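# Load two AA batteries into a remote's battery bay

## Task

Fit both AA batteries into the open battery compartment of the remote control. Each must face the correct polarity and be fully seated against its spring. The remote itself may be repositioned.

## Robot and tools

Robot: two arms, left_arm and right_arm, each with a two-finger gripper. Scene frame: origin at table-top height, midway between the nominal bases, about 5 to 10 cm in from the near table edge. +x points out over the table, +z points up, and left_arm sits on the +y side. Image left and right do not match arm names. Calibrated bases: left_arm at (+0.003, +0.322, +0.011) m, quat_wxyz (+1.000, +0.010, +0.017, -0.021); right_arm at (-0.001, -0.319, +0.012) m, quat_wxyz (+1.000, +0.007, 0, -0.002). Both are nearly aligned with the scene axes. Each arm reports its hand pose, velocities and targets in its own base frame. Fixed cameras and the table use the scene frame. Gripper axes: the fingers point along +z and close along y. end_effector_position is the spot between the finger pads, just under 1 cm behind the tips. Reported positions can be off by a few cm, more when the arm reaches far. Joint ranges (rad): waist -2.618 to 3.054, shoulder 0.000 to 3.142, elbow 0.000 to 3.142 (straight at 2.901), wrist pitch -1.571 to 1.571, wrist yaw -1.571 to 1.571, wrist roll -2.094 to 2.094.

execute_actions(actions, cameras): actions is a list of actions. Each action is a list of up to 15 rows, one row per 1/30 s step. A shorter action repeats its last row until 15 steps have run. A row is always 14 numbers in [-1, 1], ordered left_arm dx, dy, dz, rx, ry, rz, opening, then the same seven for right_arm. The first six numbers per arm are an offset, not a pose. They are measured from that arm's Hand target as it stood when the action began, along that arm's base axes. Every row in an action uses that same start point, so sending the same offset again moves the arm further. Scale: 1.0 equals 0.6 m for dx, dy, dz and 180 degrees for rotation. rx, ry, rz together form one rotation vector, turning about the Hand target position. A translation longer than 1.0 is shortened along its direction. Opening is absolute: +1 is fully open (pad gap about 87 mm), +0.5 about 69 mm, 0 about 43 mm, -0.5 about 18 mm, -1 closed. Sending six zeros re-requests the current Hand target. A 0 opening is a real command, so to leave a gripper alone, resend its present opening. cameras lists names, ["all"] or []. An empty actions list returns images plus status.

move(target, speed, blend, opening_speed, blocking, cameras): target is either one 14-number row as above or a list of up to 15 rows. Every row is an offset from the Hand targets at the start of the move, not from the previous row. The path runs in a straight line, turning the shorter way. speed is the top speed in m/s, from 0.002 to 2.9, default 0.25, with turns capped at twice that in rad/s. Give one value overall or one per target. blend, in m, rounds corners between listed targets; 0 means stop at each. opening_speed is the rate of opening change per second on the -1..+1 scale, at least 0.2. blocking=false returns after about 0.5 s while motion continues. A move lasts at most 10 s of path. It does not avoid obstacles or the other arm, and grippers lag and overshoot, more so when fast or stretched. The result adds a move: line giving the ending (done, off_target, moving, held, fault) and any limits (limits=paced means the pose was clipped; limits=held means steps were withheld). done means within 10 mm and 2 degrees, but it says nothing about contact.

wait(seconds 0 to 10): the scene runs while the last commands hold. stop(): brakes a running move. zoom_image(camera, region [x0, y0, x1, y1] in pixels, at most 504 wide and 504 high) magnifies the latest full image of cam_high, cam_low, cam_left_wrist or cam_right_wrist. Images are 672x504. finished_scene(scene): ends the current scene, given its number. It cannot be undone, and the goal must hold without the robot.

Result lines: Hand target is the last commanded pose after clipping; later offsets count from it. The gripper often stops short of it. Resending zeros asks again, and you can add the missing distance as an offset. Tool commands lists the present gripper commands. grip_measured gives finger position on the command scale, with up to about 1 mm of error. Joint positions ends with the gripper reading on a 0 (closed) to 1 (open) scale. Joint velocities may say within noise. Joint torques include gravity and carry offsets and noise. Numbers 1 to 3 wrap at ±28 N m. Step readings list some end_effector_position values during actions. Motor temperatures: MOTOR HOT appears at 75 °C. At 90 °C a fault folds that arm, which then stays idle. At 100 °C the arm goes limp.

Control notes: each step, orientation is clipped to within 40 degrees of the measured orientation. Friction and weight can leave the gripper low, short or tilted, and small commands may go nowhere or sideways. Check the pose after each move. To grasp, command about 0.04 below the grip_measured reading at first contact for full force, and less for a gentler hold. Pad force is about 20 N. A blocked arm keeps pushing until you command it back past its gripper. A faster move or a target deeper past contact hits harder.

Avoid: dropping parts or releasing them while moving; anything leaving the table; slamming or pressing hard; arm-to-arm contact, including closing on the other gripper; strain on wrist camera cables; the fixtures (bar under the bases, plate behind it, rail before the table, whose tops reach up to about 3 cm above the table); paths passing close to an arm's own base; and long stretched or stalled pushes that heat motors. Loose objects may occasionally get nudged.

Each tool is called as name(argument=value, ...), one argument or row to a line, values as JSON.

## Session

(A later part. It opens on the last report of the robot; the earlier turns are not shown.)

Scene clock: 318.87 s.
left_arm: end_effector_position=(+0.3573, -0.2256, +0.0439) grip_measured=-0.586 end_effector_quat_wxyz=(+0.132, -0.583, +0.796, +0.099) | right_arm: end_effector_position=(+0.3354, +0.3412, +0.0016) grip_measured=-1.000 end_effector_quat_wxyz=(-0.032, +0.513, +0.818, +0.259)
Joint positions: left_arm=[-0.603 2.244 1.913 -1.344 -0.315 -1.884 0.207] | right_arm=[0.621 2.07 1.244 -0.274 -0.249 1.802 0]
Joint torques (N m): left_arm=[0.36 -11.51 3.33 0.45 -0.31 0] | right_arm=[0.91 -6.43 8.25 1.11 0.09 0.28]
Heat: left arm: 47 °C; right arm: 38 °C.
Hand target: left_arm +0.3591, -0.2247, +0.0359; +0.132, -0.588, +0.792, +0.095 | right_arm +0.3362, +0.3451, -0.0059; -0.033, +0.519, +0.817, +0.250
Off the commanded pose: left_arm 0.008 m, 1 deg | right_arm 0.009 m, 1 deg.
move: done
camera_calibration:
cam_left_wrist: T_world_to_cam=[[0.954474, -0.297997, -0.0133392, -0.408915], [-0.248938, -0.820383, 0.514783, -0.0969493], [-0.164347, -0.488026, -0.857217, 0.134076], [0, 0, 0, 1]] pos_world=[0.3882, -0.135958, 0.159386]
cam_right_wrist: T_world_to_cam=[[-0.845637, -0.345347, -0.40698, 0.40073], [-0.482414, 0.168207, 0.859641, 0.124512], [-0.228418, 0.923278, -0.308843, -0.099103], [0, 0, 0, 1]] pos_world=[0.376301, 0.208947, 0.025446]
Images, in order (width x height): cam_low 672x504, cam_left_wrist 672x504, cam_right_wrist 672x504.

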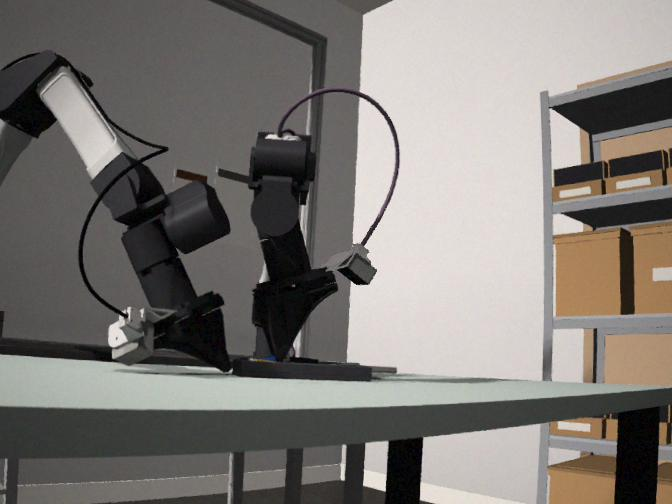

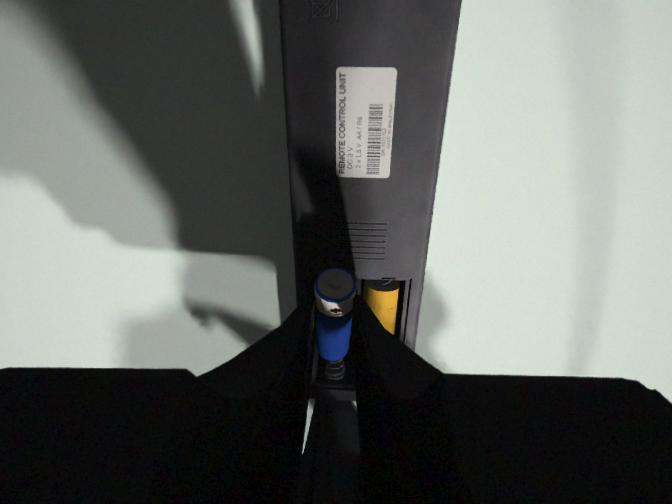

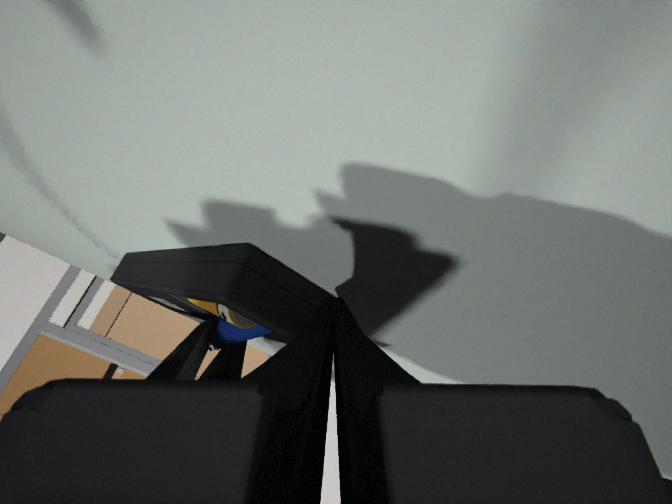

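move(
  target=[
    [-0.007,-0.024,-0.005,0,0,0,-0.63,0.004,0.012,0,0,0,0,-1],
  ],
  speed=0.04,
  cameras=["cam_left_wrist","cam_low","cam_right_wrist"],
)

zoom_image(
  camera="cam_left_wrist",
  region=[236, 180, 436, 380],
)

Scene clock: 319.77 s.
left_arm: end_effector_position=(+0.3565, -0.2277, +0.0439) grip_measured=-0.586 end_effector_quat_wxyz=(+0.132, -0.584, +0.795, +0.098) | right_arm: end_effector_position=(+0.3376, +0.3434, +0.0012) grip_measured=-1.000 end_effector_quat_wxyz=(-0.030, +0.514, +0.817, +0.259)
Joint positions: left_arm=[-0.608 2.244 1.913 -1.343 -0.315 -1.891 0.207] | right_arm=[0.623 2.079 1.259 -0.279 -0.245 1.806 0]
Joint torques (N m): left_arm=[0.03 -11.63 6.27 0.04 -0.32 0.08] | right_arm=[-0.14 -9.01 6.11 1.23 -0.07 0.14]
Heat: left arm: 47 °C; right arm: 38 °C.
Hand target: left_arm +0.3565, -0.2276, +0.0439; +0.132, -0.584, +0.795, +0.098 (not the last commanded pose) | right_arm +0.3376, +0.3434, +0.0013; -0.030, +0.514, +0.817, +0.259 (not the last commanded pose)
Off the commanded pose: left_arm 0.016 m, 1 deg | right_arm 0.011 m, 1 deg.
move: held (left_arm, right_arm; a check stopped the path); limits=held
pose unreachable (left arm): on one or more control steps of this call, first in action 0 (counted from 0), this arm could not follow its commanded pose, so it was not sent that pose on those steps. It may still have moved: this result reports where it is.
cause: moving toward the commanded pose would bring a part of the arm too close to another arm (this arm's wrist (the part past joint 4) and the right arm's wrist (the part past joint 4), along the way the arms are being sent, or toward where that arm still pushes).
pose unreachable (right arm): on one or more control steps of this call, first in action 0 (counted from 0), this arm could not follow its commanded pose, so it was not sent that pose on those steps. It may still have moved: this result reports where it is.
cause: moving toward the commanded pose would bring a part of the arm too close to another arm (this arm's wrist (the part past joint 4) and the left arm's wrist (the part past joint 4), along the way the arms are being sent, or toward where that arm still pushes).
camera_calibration:
cam_left_wrist: T_world_to_cam=[[0.954967, -0.296532, -0.0102888, -0.408802], [-0.249134, -0.820192, 0.514992, -0.0986858], [-0.16115, -0.489237, -0.857133, 0.131448], [0, 0, 0, 1]] pos_world=[0.38699, -0.137855, 0.159285]
cam_right_wrist: T_world_to_cam=[[-0.846709, -0.343435, -0.406371, 0.402885], [-0.482034, 0.171837, 0.859136, 0.124098], [-0.225228, 0.923323, -0.311043, -0.101811], [0, 0, 0, 1]] pos_world=[0.378015, 0.211044, 0.0254366]
Images, in order (width x height): cam_low 672x504, cam_left_wrist 672x504, cam_right_wrist 672x504.

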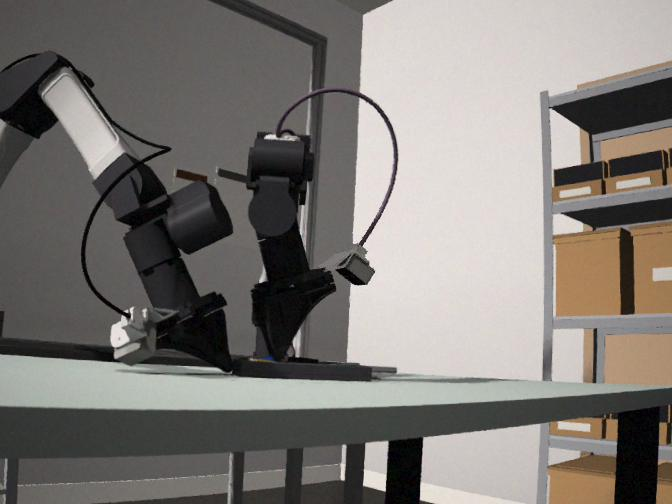

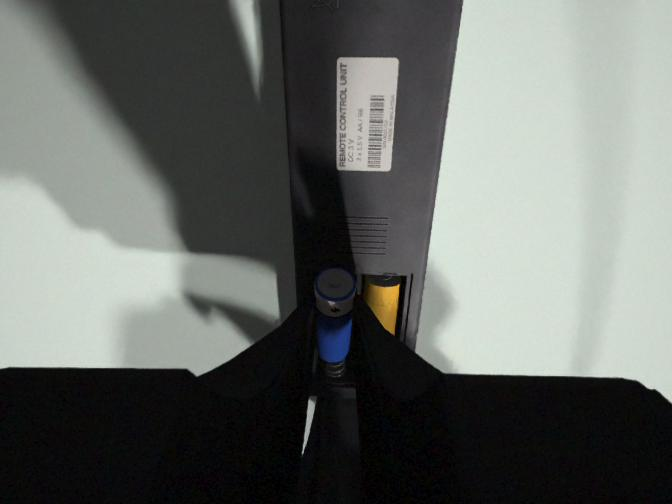

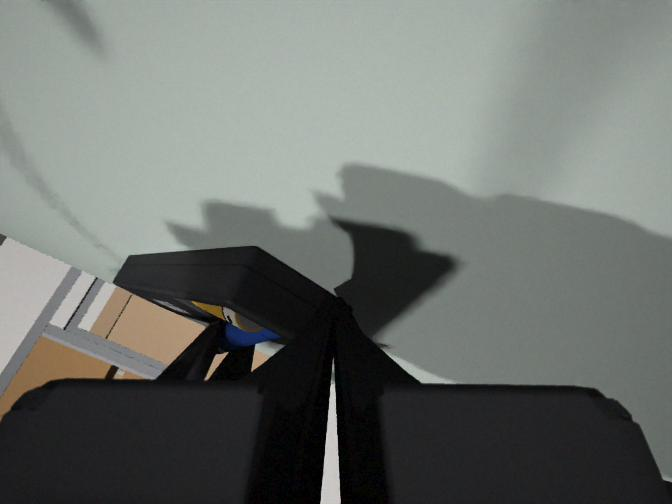

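Scaled by 2.520 from the camera's 672x504 image, which has a finer 960x720 frame.

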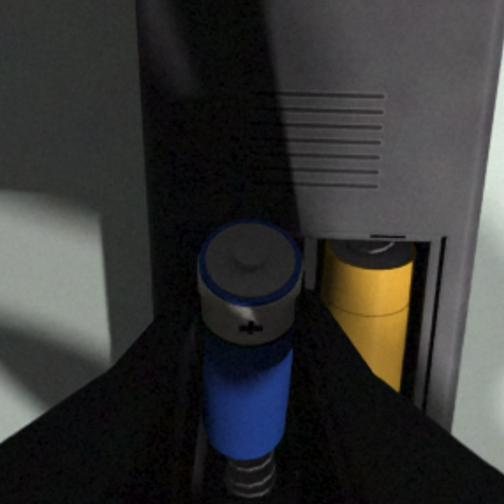

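move(
  target=[
    [0,0,0,0,0,0,-0.63,-0.02,-0.06,0.05,0,0,0,-1],
    [0,0,0,0,0,0,-0.63,-0.03,-0.09,0.1,0,-0.1345,0.2068,-1],
  ],
  speed=[0.1,0.15],
  cameras=["cam_low","cam_right_wrist"],
)

Scene clock: 326.10 s.
left_arm: end_effector_position=(+0.3565, -0.2277, +0.0439) grip_measured=-0.586 end_effector_quat_wxyz=(+0.132, -0.584, +0.795, +0.098) | right_arm: end_effector_position=(+0.3159, +0.2900, +0.0453) grip_measured=-1.000 end_effector_quat_wxyz=(+0.045, +0.173, +0.929, +0.323)
Joint positions: left_arm=[-0.608 2.244 1.913 -1.343 -0.315 -1.891 0.207] | right_arm=[0.494 1.894 1.171 -0.327 -0.436 0.979 0]
Joint torques (N m): left_arm=[0.05 -11.6 6.54 0.05 -0.35 0.08] | right_arm=[-0.64 -10.81 7.21 1.25 -0.28 -0.09]
Heat: left arm: 47 °C; right arm: 37 °C.
Hand target: left_arm +0.3565, -0.2276, +0.0439; +0.132, -0.584, +0.795, +0.098 | right_arm +0.3197, +0.2895, +0.0615; +0.058, +0.164, +0.926, +0.336
Off the commanded pose: left_arm 0.000 m, 0 deg | right_arm 0.016 m, 2 deg.
move: off_target (right_arm)
camera_calibration:
cam_right_wrist: T_world_to_cam=[[-0.27551, -0.729103, -0.626501, 0.325412], [-0.754524, -0.239808, 0.61089, 0.301606], [-0.595641, 0.641016, -0.484056, 0.16305], [0, 0, 0, 1]] pos_world=[0.414342, 0.205069, 0.0985484]
Images, in order (width x height): cam_low 672x504, cam_right_wrist 672x504.

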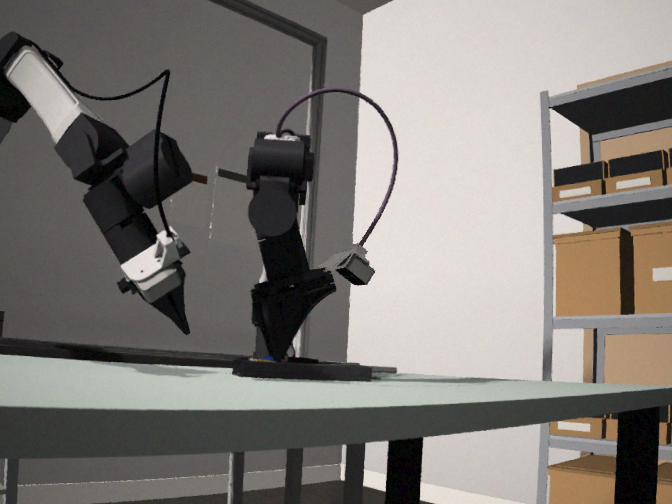

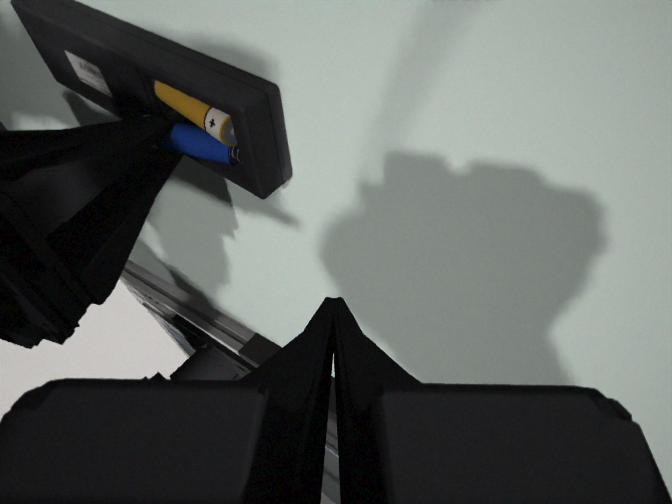

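move(
  target=[
    [0,0,0,0,0,0,-0.63,0.017,0.055,-0.11,0,0,0,-1],
    [0,0,0,0,0,0,-0.63,0.03,0.092,-0.11,0,0,0,-1],
  ],
  speed=[0.12,0.05],
  cameras=["cam_low","cam_right_wrist"],
)

Scene clock: 328.50 s.
left_arm: end_effector_position=(+0.3565, -0.2277, +0.0439) grip_measured=-0.586 end_effector_quat_wxyz=(+0.132, -0.584, +0.795, +0.098) | right_arm: end_effector_position=(+0.3371, +0.3406, +0.0032) grip_measured=-1.000 end_effector_quat_wxyz=(+0.065, +0.158, +0.923, +0.344)
Joint positions: left_arm=[-0.608 2.244 1.913 -1.343 -0.315 -1.891 0.207] | right_arm=[0.576 2.097 1.243 -0.109 -0.403 1.043 0]
Joint torques (N m): left_arm=[0.06 -11.52 6.32 0.03 -0.33 0.1] | right_arm=[0.7 -6.87 8.18 1.37 -0.03 0.28]
Heat: left arm: 47 °C; right arm: 37 °C.
Hand target: left_arm +0.3565, -0.2276, +0.0439; +0.132, -0.584, +0.795, +0.098 | right_arm +0.3377, +0.3446, -0.0046; +0.058, +0.164, +0.926, +0.336
Off the commanded pose: left_arm 0.000 m, 0 deg | right_arm 0.009 m, 1 deg.
move: done
camera_calibration:
cam_right_wrist: T_world_to_cam=[[-0.23015, -0.710453, -0.665046, 0.320201], [-0.781742, -0.272032, 0.56114, 0.375856], [-0.579577, 0.649041, -0.492783, 0.114683], [0, 0, 0, 1]] pos_world=[0.433985, 0.255299, 0.0585548]
Images, in order (width x height): cam_low 672x504, cam_right_wrist 672x504.

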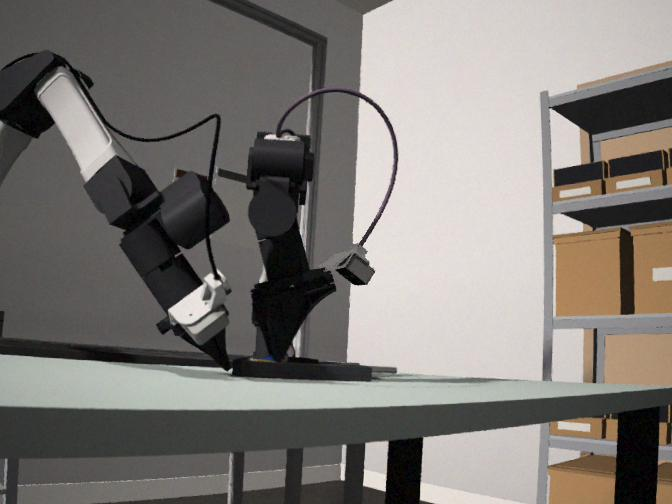

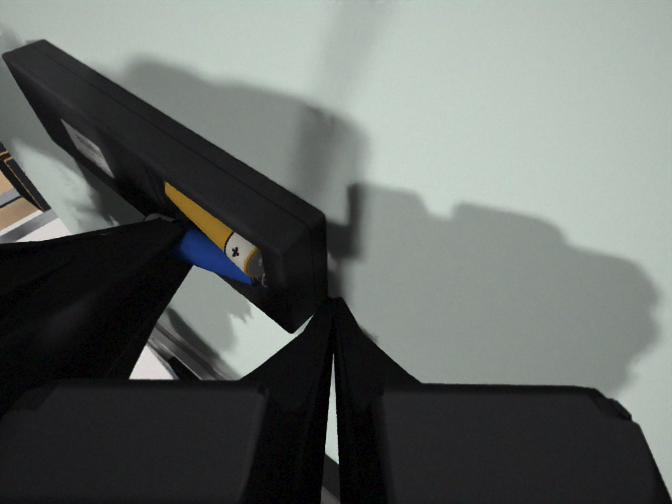

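move(
  target=[
    [-0.007,-0.026,-0.01,0,0,0,-0.63,0.006,0.016,0,0,0,0,-1],
  ],
  speed=0.04,
  cameras=["cam_left_wrist","cam_right_wrist"],
)

zoom_image(
  camera="cam_left_wrist",
  region=[236, 180, 436, 380],
)

zoom_image(
  camera="cam_right_wrist",
  region=[130, 150, 360, 350],
)

Scene clock: 329.37 s.
left_arm: end_effector_position=(+0.3562, -0.2282, +0.0440) grip_measured=-0.586 end_effector_quat_wxyz=(+0.134, -0.583, +0.796, +0.098) | right_arm: end_effector_position=(+0.3382, +0.3411, +0.0033) grip_measured=-1.000 end_effector_quat_wxyz=(+0.065, +0.159, +0.923, +0.344)
Joint positions: left_arm=[-0.611 2.244 1.913 -1.343 -0.317 -1.891 0.207] | right_arm=[0.576 2.099 1.248 -0.109 -0.401 1.045 0]
Joint torques (N m): left_arm=[-1.02 -10.37 7.49 0 -0.26 -0.07] | right_arm=[-0.16 -9.46 6.12 1.47 -0.16 0.08]
Heat: left arm: 47 °C; right arm: 37 °C.
Hand target: left_arm +0.3547, -0.2343, +0.0413; +0.132, -0.584, +0.795, +0.098 (not the last commanded pose) | right_arm +0.3378, +0.3409, +0.0031; +0.065, +0.159, +0.923, +0.344 (not the last commanded pose)
Off the commanded pose: left_arm 0.017 m, 0 deg | right_arm 0.016 m, 1 deg.
move: held (right_arm; a check stopped the path), off_target (left_arm; braked when a check withheld steps of right_arm); limits=held
pose unreachable (right arm): on one or more control steps of this call, first in action 0 (counted from 0), this arm could not follow its commanded pose, so it was not sent that pose on those steps. It may still have moved: this result reports where it is.
cause: moving toward the commanded pose would bring a part of the arm too close to another arm (this arm's wrist (the part past joint 4) and the left arm's wrist (the part past joint 4), along the way the arms are being sent, or toward where that arm still pushes).
camera_calibration:
cam_left_wrist: T_world_to_cam=[[0.954094, -0.299356, -0.00955061, -0.409048], [-0.252338, -0.8206, 0.512777, -0.0980988], [-0.16134, -0.486827, -0.858469, 0.131853], [0, 0, 0, 1]] pos_world=[0.386789, -0.138762, 0.159588]
cam_right_wrist: T_world_to_cam=[[-0.231569, -0.709529, -0.66554, 0.321104], [-0.782561, -0.270549, 0.560716, 0.376594], [-0.577905, 0.65067, -0.492599, 0.113907], [0, 0, 0, 1]] pos_world=[0.434893, 0.255604, 0.058656]
Images, in order (width x height): cam_left_wrist 672x504, cam_right_wrist 672x504.

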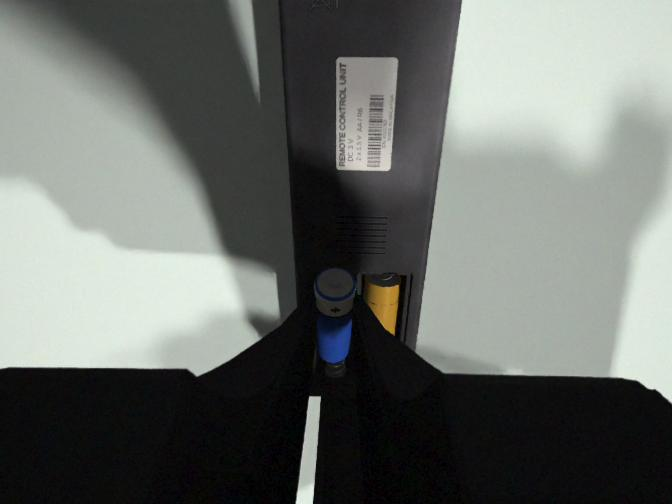

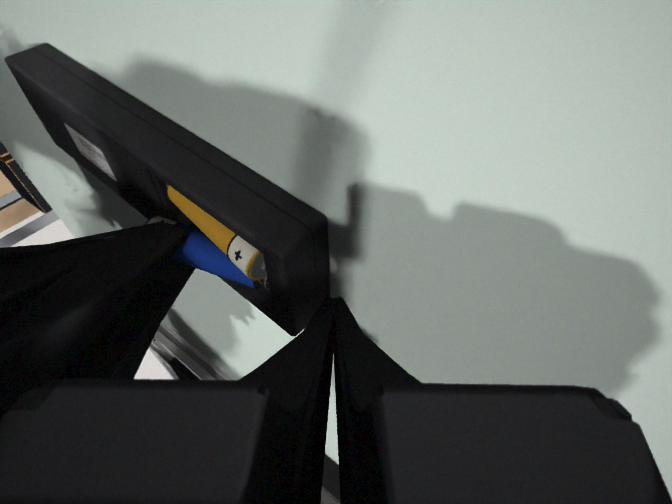

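Scaled by 2.520 from the camera's 672x504 image, which has a finer 960x720 frame.

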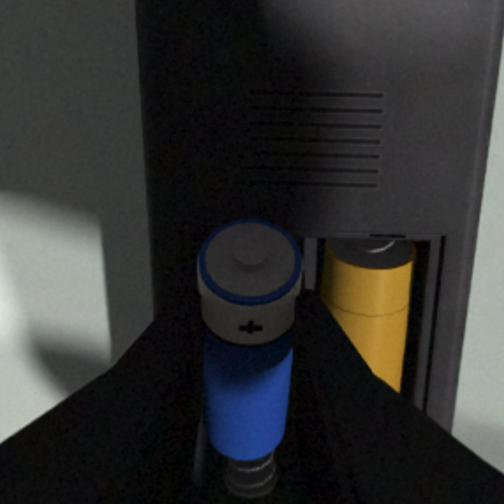

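Scaled by 2.191 from the camera's 672x504 image, which has a finer 960x720 frame.

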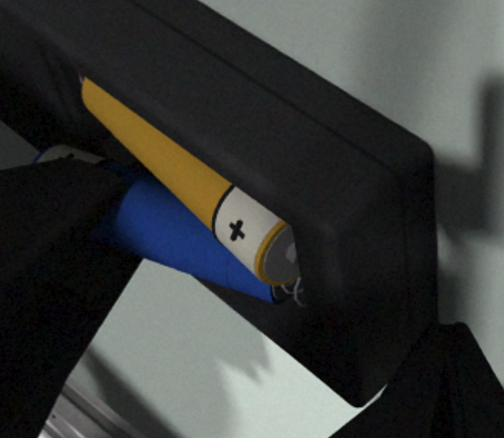

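move(
  target=[
    [0,0,0,0,0,0,-0.63,-0.015,-0.04,0.03,0,0,0,-1],
    [0,0,0,0,0,0,-0.63,-0.015,-0.04,0.03,0.08,-0.029,0,-1],
    [0,0,0,0,0,0,-0.63,-0.002,-0.006,-0.01,0.08,-0.029,0,-1],
  ],
  speed=[0.1,0.12,0.08],
  cameras=["cam_low","cam_right_wrist"],
)

Scene clock: 334.03 s.
left_arm: end_effector_position=(+0.3562, -0.2282, +0.0440) grip_measured=-0.586 end_effector_quat_wxyz=(+0.134, -0.583, +0.796, +0.098) | right_arm: end_effector_position=(+0.3333, +0.3320, +0.0016) grip_measured=-1.000 end_effector_quat_wxyz=(+0.087, +0.146, +0.869, +0.465)
Joint positions: left_arm=[-0.611 2.244 1.913 -1.343 -0.317 -1.891 0.207] | right_arm=[0.511 2.097 0.979 0.4 -0.574 1.11 0]
Joint torques (N m): left_arm=[-0.95 -10.29 7.5 0 -0.28 -0.08] | right_arm=[0.79 -6.39 7.23 1.83 -0.1 0.23]
Heat: left arm: 46 °C; right arm: 37 °C.
Hand target: left_arm +0.3547, -0.2343, +0.0413; +0.132, -0.584, +0.795, +0.098 | right_arm +0.3366, +0.3373, -0.0029; +0.086, +0.150, +0.869, +0.464
Off the commanded pose: left_arm 0.007 m, 0 deg | right_arm 0.008 m, 1 deg.
move: done
camera_calibration:
cam_right_wrist: T_world_to_cam=[[-0.155059, -0.520124, -0.839897, 0.224345], [-0.825668, -0.398577, 0.39926, 0.428311], [-0.542429, 0.755386, -0.367647, 0.0694463], [0, 0, 0, 1]] pos_world=[0.426099, 0.234943, 0.042951]
Images, in order (width x height): cam_low 672x504, cam_right_wrist 672x504.

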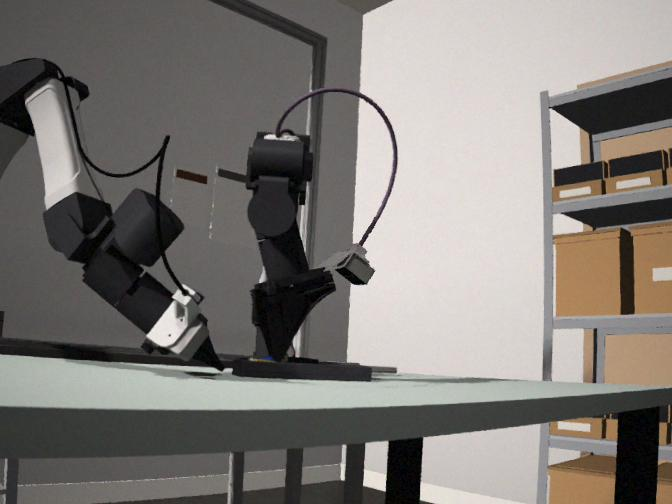

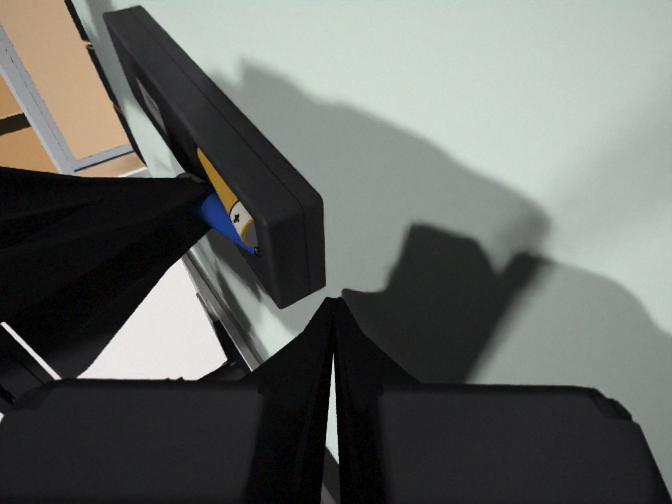

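move(
  target=[
    [0,0,0,0,0,0,-0.63,0.009,0.028,0.0,0,0,0,-1],
    [-0.005,-0.018,-0.005,0,0,0,-0.63,0.012,0.038,0,0,0,0,-1],
  ],
  speed=0.05,
  cameras=["cam_left_wrist","cam_right_wrist"],
)

zoom_image(
  camera="cam_left_wrist",
  region=[236, 180, 436, 380],
)

zoom_image(
  camera="cam_right_wrist",
  region=[130, 120, 360, 330],
)

Scene clock: 335.77 s.
left_arm: end_effector_position=(+0.3556, -0.2280, +0.0435) grip_measured=-0.587 end_effector_quat_wxyz=(+0.147, -0.583, +0.792, +0.107) | right_arm: end_effector_position=(+0.3398, +0.3479, +0.0006) grip_measured=-1.000 end_effector_quat_wxyz=(+0.082, +0.150, +0.870, +0.463)
Joint positions: left_arm=[-0.624 2.254 1.924 -1.361 -0.347 -1.914 0.207] | right_arm=[0.538 2.136 1.047 0.373 -0.555 1.137 0]
Joint torques (N m): left_arm=[-1.84 -9.43 8.59 0.08 0.09 -0.04] | right_arm=[2.09 -6.41 8.46 1.94 0.1 0.29]
Heat: left arm: 46 °C; right arm: 37 °C.
Hand target: left_arm +0.3517, -0.2452, +0.0384; +0.132, -0.584, +0.795, +0.098 | right_arm +0.3438, +0.3601, -0.0029; +0.086, +0.150, +0.869, +0.464
Off the commanded pose: left_arm 0.018 m, 2 deg | right_arm 0.013 m, 1 deg.
move: off_target (left_arm, right_arm)
camera_calibration:
cam_left_wrist: T_world_to_cam=[[0.955518, -0.294834, -0.0076179, -0.407995], [-0.25451, -0.837334, 0.483835, -0.0995848], [-0.14903, -0.460375, -0.875126, 0.133864], [0, 0, 0, 1]] pos_world=[0.384451, -0.142049, 0.162223]
cam_right_wrist: T_world_to_cam=[[-0.167405, -0.521549, -0.836637, 0.237437], [-0.821216, -0.395785, 0.411046, 0.437942], [-0.545509, 0.755871, -0.362048, 0.0614125], [0, 0, 0, 1]] pos_world=[0.432894, 0.250745, 0.0408684]
Images, in order (width x height): cam_left_wrist 672x504, cam_right_wrist 672x504.

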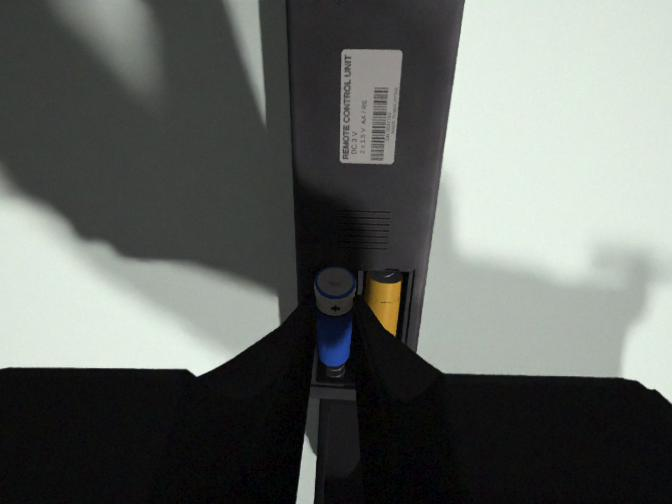

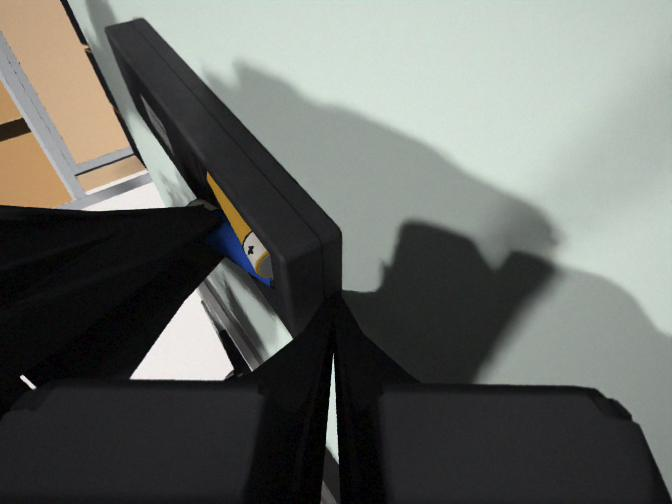

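Scaled by 2.520 from the camera's 672x504 image, which has a finer 960x720 frame.

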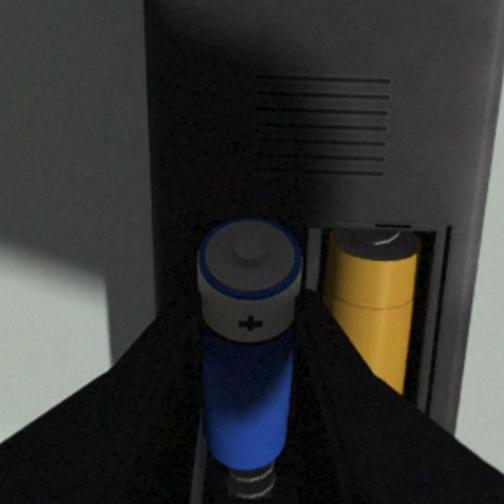

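Scaled by 2.191 from the camera's 672x504 image, which has a finer 960x720 frame.

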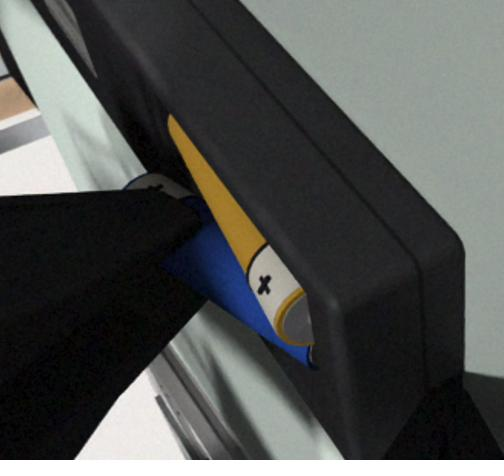

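move(
  target=[
    [-0.006,-0.022,-0.006,0,0,0,-0.63,0.003,0.008,0.0,0,0,0,-1],
  ],
  speed=0.05,
  cameras=["cam_left_wrist","cam_right_wrist"],
)

zoom_image(
  camera="cam_left_wrist",
  region=[236, 180, 436, 380],
)

zoom_image(
  camera="cam_right_wrist",
  region=[130, 120, 360, 330],
)

Scene clock: 337.13 s.
left_arm: end_effector_position=(+0.3546, -0.2290, +0.0426) grip_measured=-0.587 end_effector_quat_wxyz=(+0.161, -0.582, +0.788, +0.121) | right_arm: end_effector_position=(+0.3401, +0.3488, -0.0014) grip_measured=-1.000 end_effector_quat_wxyz=(+0.077, +0.153, +0.872, +0.459)
Joint positions: left_arm=[-0.642 2.278 1.956 -1.396 -0.379 -1.944 0.206] | right_arm=[0.54 2.143 1.061 0.353 -0.552 1.14 0]
Joint torques (N m): left_arm=[-2.7 -9.31 8.5 0.22 0.49 -0.09] | right_arm=[2.51 -6.34 8.87 2.08 0.11 0.3]
Heat: left arm: 46 °C; right arm: 37 °C.
Hand target: left_arm +0.3481, -0.2582, +0.0346; +0.132, -0.584, +0.795, +0.098 | right_arm +0.3458, +0.3648, -0.0029; +0.086, +0.150, +0.869, +0.464
Off the commanded pose: left_arm 0.031 m, 4 deg | right_arm 0.017 m, 1 deg.
move: off_target (left_arm, right_arm)
camera_calibration:
cam_left_wrist: T_world_to_cam=[[0.957178, -0.289226, -0.0126231, -0.406362], [-0.252887, -0.85655, 0.449855, -0.103874], [-0.140922, -0.427399, -0.893012, 0.137918], [0, 0, 0, 1]] pos_world=[0.382128, -0.147557, 0.164761]
cam_right_wrist: T_world_to_cam=[[-0.17966, -0.52736, -0.83043, 0.242571], [-0.816205, -0.391303, 0.425077, 0.436132], [-0.549119, 0.754171, -0.360132, 0.0619763], [0, 0, 0, 1]] pos_world=[0.433586, 0.251841, 0.0383677]
Images, in order (width x height): cam_left_wrist 672x504, cam_right_wrist 672x504.

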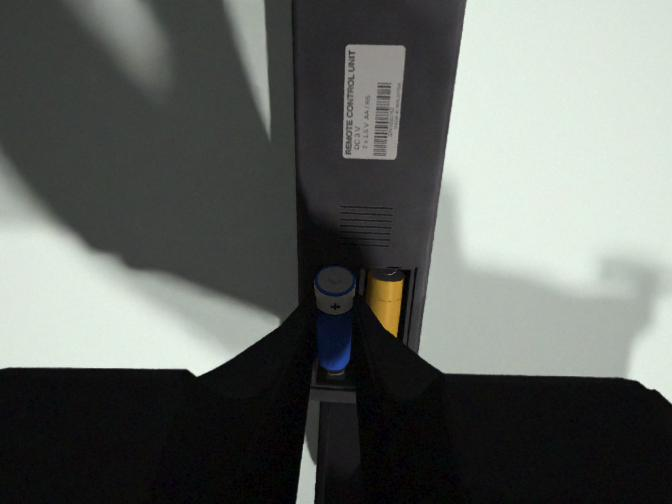

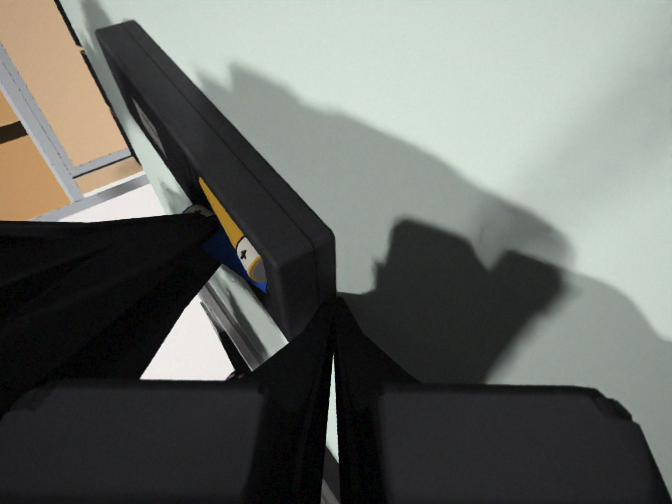

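Scaled by 2.520 from the camera's 672x504 image, which has a finer 960x720 frame.

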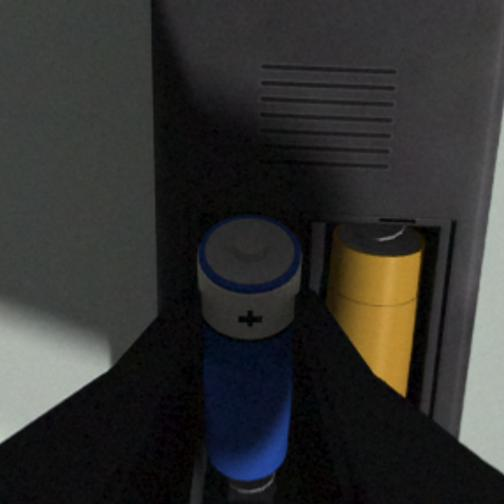

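Scaled by 2.191 from the camera's 672x504 image, which has a finer 960x720 frame.

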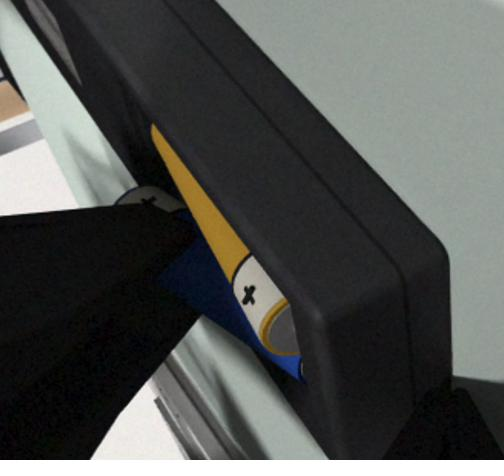

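move(
  target=[
    [-0.004,-0.013,-0.004,-0.07,0.02,0,-0.63,0.002,0.006,0.0,0,0,0,-1],
  ],
  speed=0.06,
  cameras=["cam_left_wrist","cam_right_wrist"],
)

zoom_image(
  camera="cam_left_wrist",
  region=[236, 180, 436, 380],
)

zoom_image(
  camera="cam_right_wrist",
  region=[130, 120, 360, 330],
)

Scene clock: 340.10 s.
left_arm: end_effector_position=(+0.3544, -0.2298, +0.0408) grip_measured=-0.588 end_effector_quat_wxyz=(+0.093, -0.596, +0.794, +0.079) | right_arm: end_effector_position=(+0.3404, +0.3489, -0.0015) grip_measured=-1.000 end_effector_quat_wxyz=(+0.074, +0.156, +0.873, +0.455)
Joint positions: left_arm=[-0.578 2.227 1.876 -1.306 -0.229 -1.876 0.206] | right_arm=[0.54 2.143 1.068 0.336 -0.55 1.143 0]
Joint torques (N m): left_arm=[-2.32 -11.37 3.59 0.96 1.21 0.11] | right_arm=[3 -5.89 9.16 2.21 0.16 0.36]
Heat: left arm: 46 °C; right arm: 37 °C.
Hand target: left_arm +0.3457, -0.2661, +0.0323; +0.042, -0.591, +0.805, +0.028 | right_arm +0.3468, +0.3684, -0.0029; +0.086, +0.150, +0.869, +0.464
Off the commanded pose: left_arm 0.038 m, 8 deg | right_arm 0.021 m, 2 deg.
move: off_target (left_arm, right_arm)
camera_calibration:
cam_left_wrist: T_world_to_cam=[[0.960865, -0.276036, -0.0233054, -0.404289], [-0.210415, -0.781979, 0.586715, -0.107185], [-0.180178, -0.55885, -0.809458, 0.116271], [0, 0, 0, 1]] pos_world=[0.386863, -0.130437, 0.147581]
cam_right_wrist: T_world_to_cam=[[-0.188402, -0.531523, -0.825826, 0.246975], [-0.813594, -0.386502, 0.434374, 0.433936], [-0.550063, 0.753724, -0.359626, 0.0625546], [0, 0, 0, 1]] pos_world=[0.433988, 0.251841, 0.0379637]
Images, in order (width x height): cam_left_wrist 672x504, cam_right_wrist 672x504.

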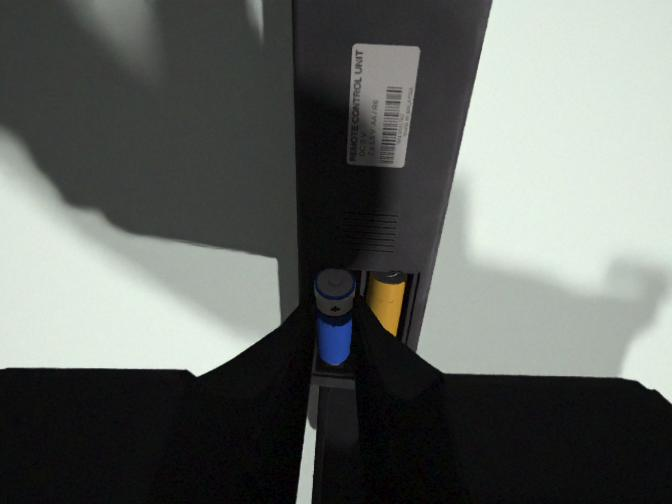

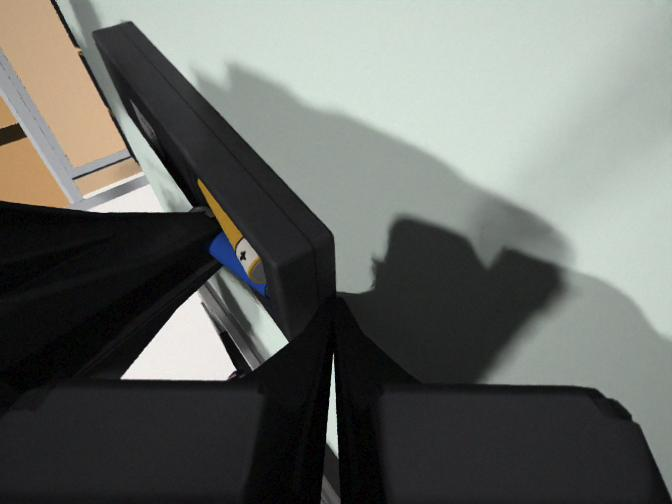

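Scaled by 2.520 from the camera's 672x504 image, which has a finer 960x720 frame.

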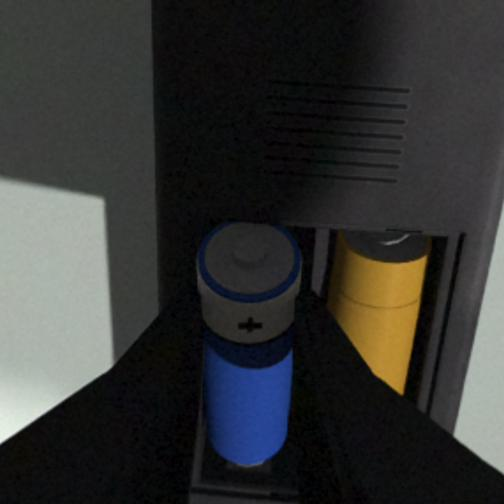

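Scaled by 2.191 from the camera's 672x504 image, which has a finer 960x720 frame.

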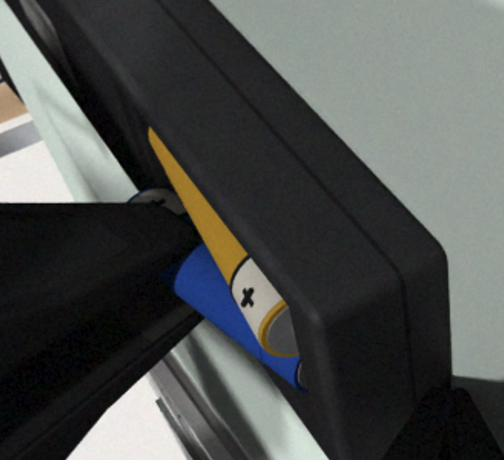

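move(
  target=[
    [-0.008,-0.028,-0.004,0,0,0,-0.66,0.003,0.008,0.0,0,0,0,-1],
  ],
  speed=0.06,
  cameras=["cam_left_wrist","cam_right_wrist"],
)

zoom_image(
  camera="cam_left_wrist",
  region=[236, 180, 436, 380],
)

zoom_image(
  camera="cam_right_wrist",
  region=[130, 120, 360, 330],
)

Scene clock: 341.50 s.
left_arm: end_effector_position=(+0.3544, -0.2313, +0.0408) grip_measured=-0.588 end_effector_quat_wxyz=(+0.100, -0.596, +0.793, +0.079) | right_arm: end_effector_position=(+0.3419, +0.3512, -0.0018) grip_measured=-1.000 end_effector_quat_wxyz=(+0.071, +0.158, +0.874, +0.454)
Joint positions: left_arm=[-0.587 2.227 1.876 -1.304 -0.242 -1.887 0.206] | right_arm=[0.543 2.151 1.085 0.322 -0.549 1.147 0]
Joint torques (N m): left_arm=[-4.38 -9.58 6.09 0.82 1.38 -0.13] | right_arm=[3.49 -5.79 9.43 2.3 0.22 0.36]
Heat: left arm: 46 °C; right arm: 37 °C.
Hand target: left_arm +0.3410, -0.2829, +0.0300; +0.043, -0.592, +0.805, +0.028 | right_arm +0.3486, +0.3732, -0.0030; +0.086, +0.150, +0.869, +0.464
Off the commanded pose: left_arm 0.054 m, 9 deg | right_arm 0.023 m, 2 deg.
move: off_target (left_arm, right_arm)
camera_calibration:
cam_left_wrist: T_world_to_cam=[[0.961428, -0.274636, -0.0152286, -0.404911], [-0.215794, -0.787455, 0.577363, -0.107413], [-0.170556, -0.551806, -0.816346, 0.113854], [0, 0, 0, 1]] pos_world=[0.385532, -0.13296, 0.148795]
cam_right_wrist: T_world_to_cam=[[-0.194938, -0.532838, -0.823458, 0.250975], [-0.810522, -0.38526, 0.441167, 0.434722], [-0.552317, 0.753431, -0.356775, 0.0624745], [0, 0, 0, 1]] pos_world=[0.435782, 0.25414, 0.0371719]
Images, in order (width x height): cam_left_wrist 672x504, cam_right_wrist 672x504.

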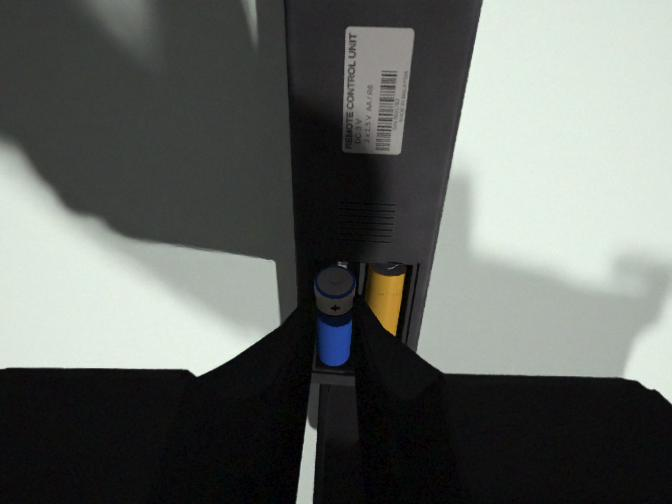

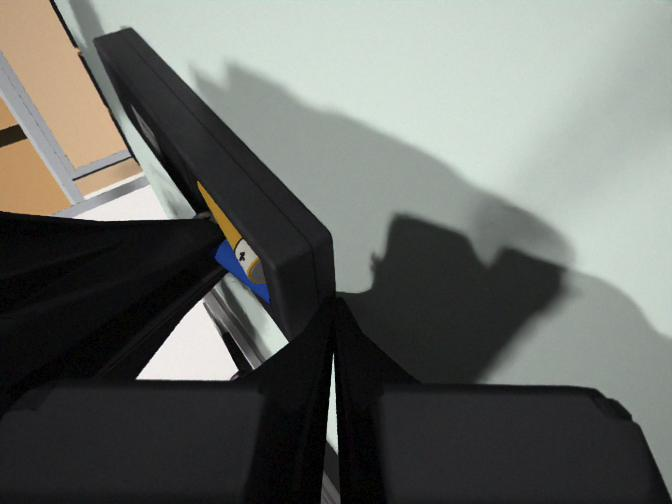

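Scaled by 2.520 from the camera's 672x504 image, which has a finer 960x720 frame.

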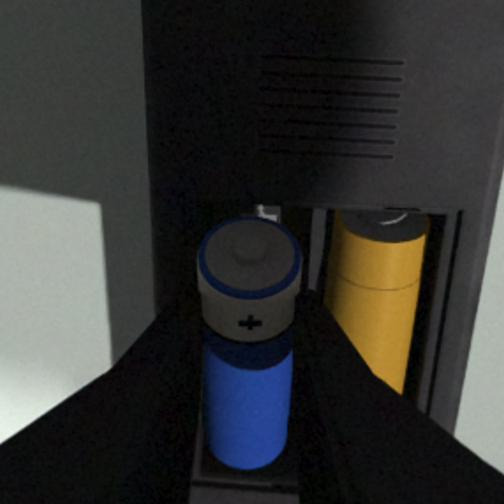

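Scaled by 2.191 from the camera's 672x504 image, which has a finer 960x720 frame.

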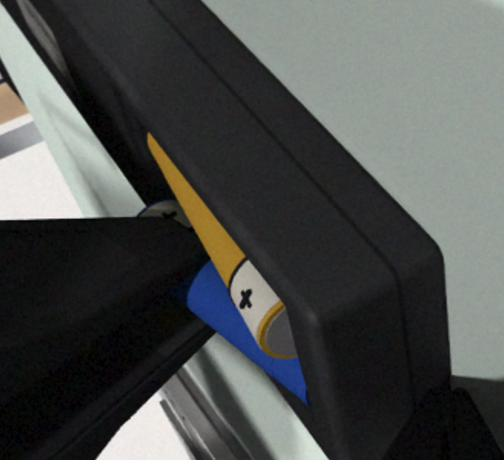

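move(
  target=[
    [-0.001,-0.004,-0.015,-0.06,0.017,0,-0.66,0,0,0,0,0,0,-1],
    [-0.001,-0.004,-0.03,-0.06,0.017,0,-0.66,0,0,0,0,0,0,-1],
  ],
  speed=0.06,
  cameras=["cam_left_wrist","cam_right_wrist"],
)

zoom_image(
  camera="cam_left_wrist",
  region=[236, 180, 436, 380],
)

zoom_image(
  camera="cam_right_wrist",
  region=[130, 120, 360, 330],
)

Scene clock: 344.70 s.
left_arm: end_effector_position=(+0.3542, -0.2304, +0.0383) grip_measured=-0.588 end_effector_quat_wxyz=(+0.040, -0.609, +0.792, +0.027) | right_arm: end_effector_position=(+0.3419, +0.3512, -0.0018) grip_measured=-1.000 end_effector_quat_wxyz=(+0.071, +0.158, +0.874, +0.454)
Joint positions: left_arm=[-0.521 2.162 1.755 -1.183 -0.094 -1.832 0.206] | right_arm=[0.543 2.151 1.085 0.322 -0.549 1.147 0]
Joint torques (N m): left_arm=[-4.05 -6.75 2.09 1.54 1.9 0.03] | right_arm=[3.44 -5.71 9.4 2.28 0.18 0.33]
Heat: left arm: 46 °C; right arm: 37 °C.
Hand target: left_arm +0.3404, -0.2853, +0.0119; -0.035, -0.592, +0.805, -0.032 | right_arm +0.3486, +0.3732, -0.0030; +0.086, +0.150, +0.869, +0.464
Off the commanded pose: left_arm 0.062 m, 11 deg | right_arm 0.023 m, 2 deg.
move: off_target (left_arm, right_arm)
camera_calibration:
cam_left_wrist: T_world_to_cam=[[0.966283, -0.25746, -0.00345537, -0.402712], [-0.181443, -0.690378, 0.700326, -0.0997599], [-0.182692, -0.676086, -0.713815, 0.0840178], [0, 0, 0, 1]] pos_world=[0.386383, -0.115751, 0.128446]
cam_right_wrist: T_world_to_cam=[[-0.194938, -0.532838, -0.823458, 0.250975], [-0.810522, -0.38526, 0.441167, 0.434722], [-0.552317, 0.753431, -0.356775, 0.0624745], [0, 0, 0, 1]] pos_world=[0.435782, 0.25414, 0.0371719]
Images, in order (width x height): cam_left_wrist 672x504, cam_right_wrist 672x504.

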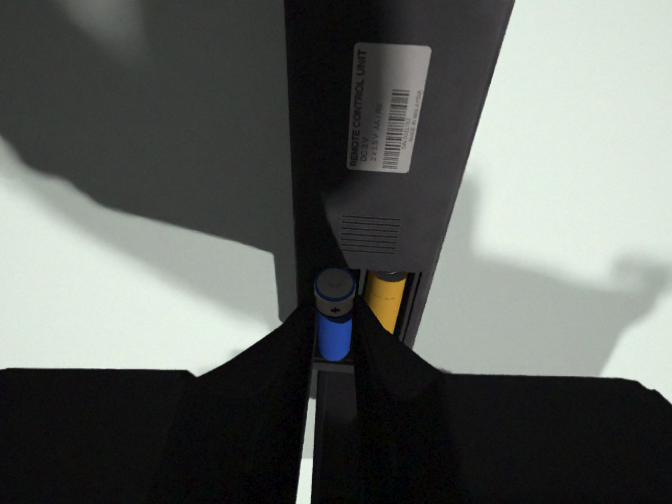

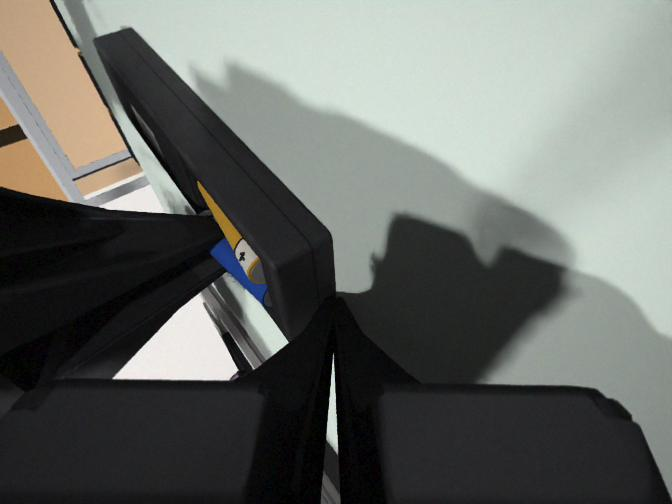

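Scaled by 2.520 from the camera's 672x504 image, which has a finer 960x720 frame.

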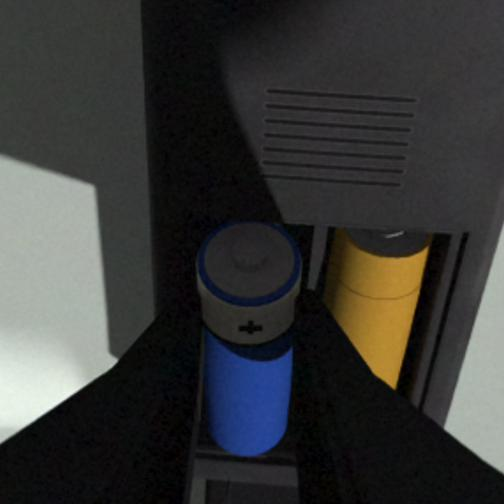

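Scaled by 2.191 from the camera's 672x504 image, which has a finer 960x720 frame.

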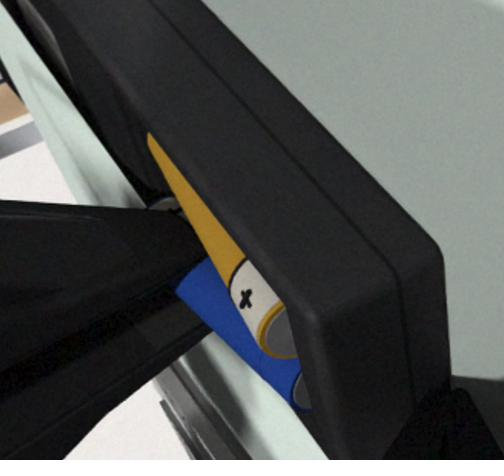

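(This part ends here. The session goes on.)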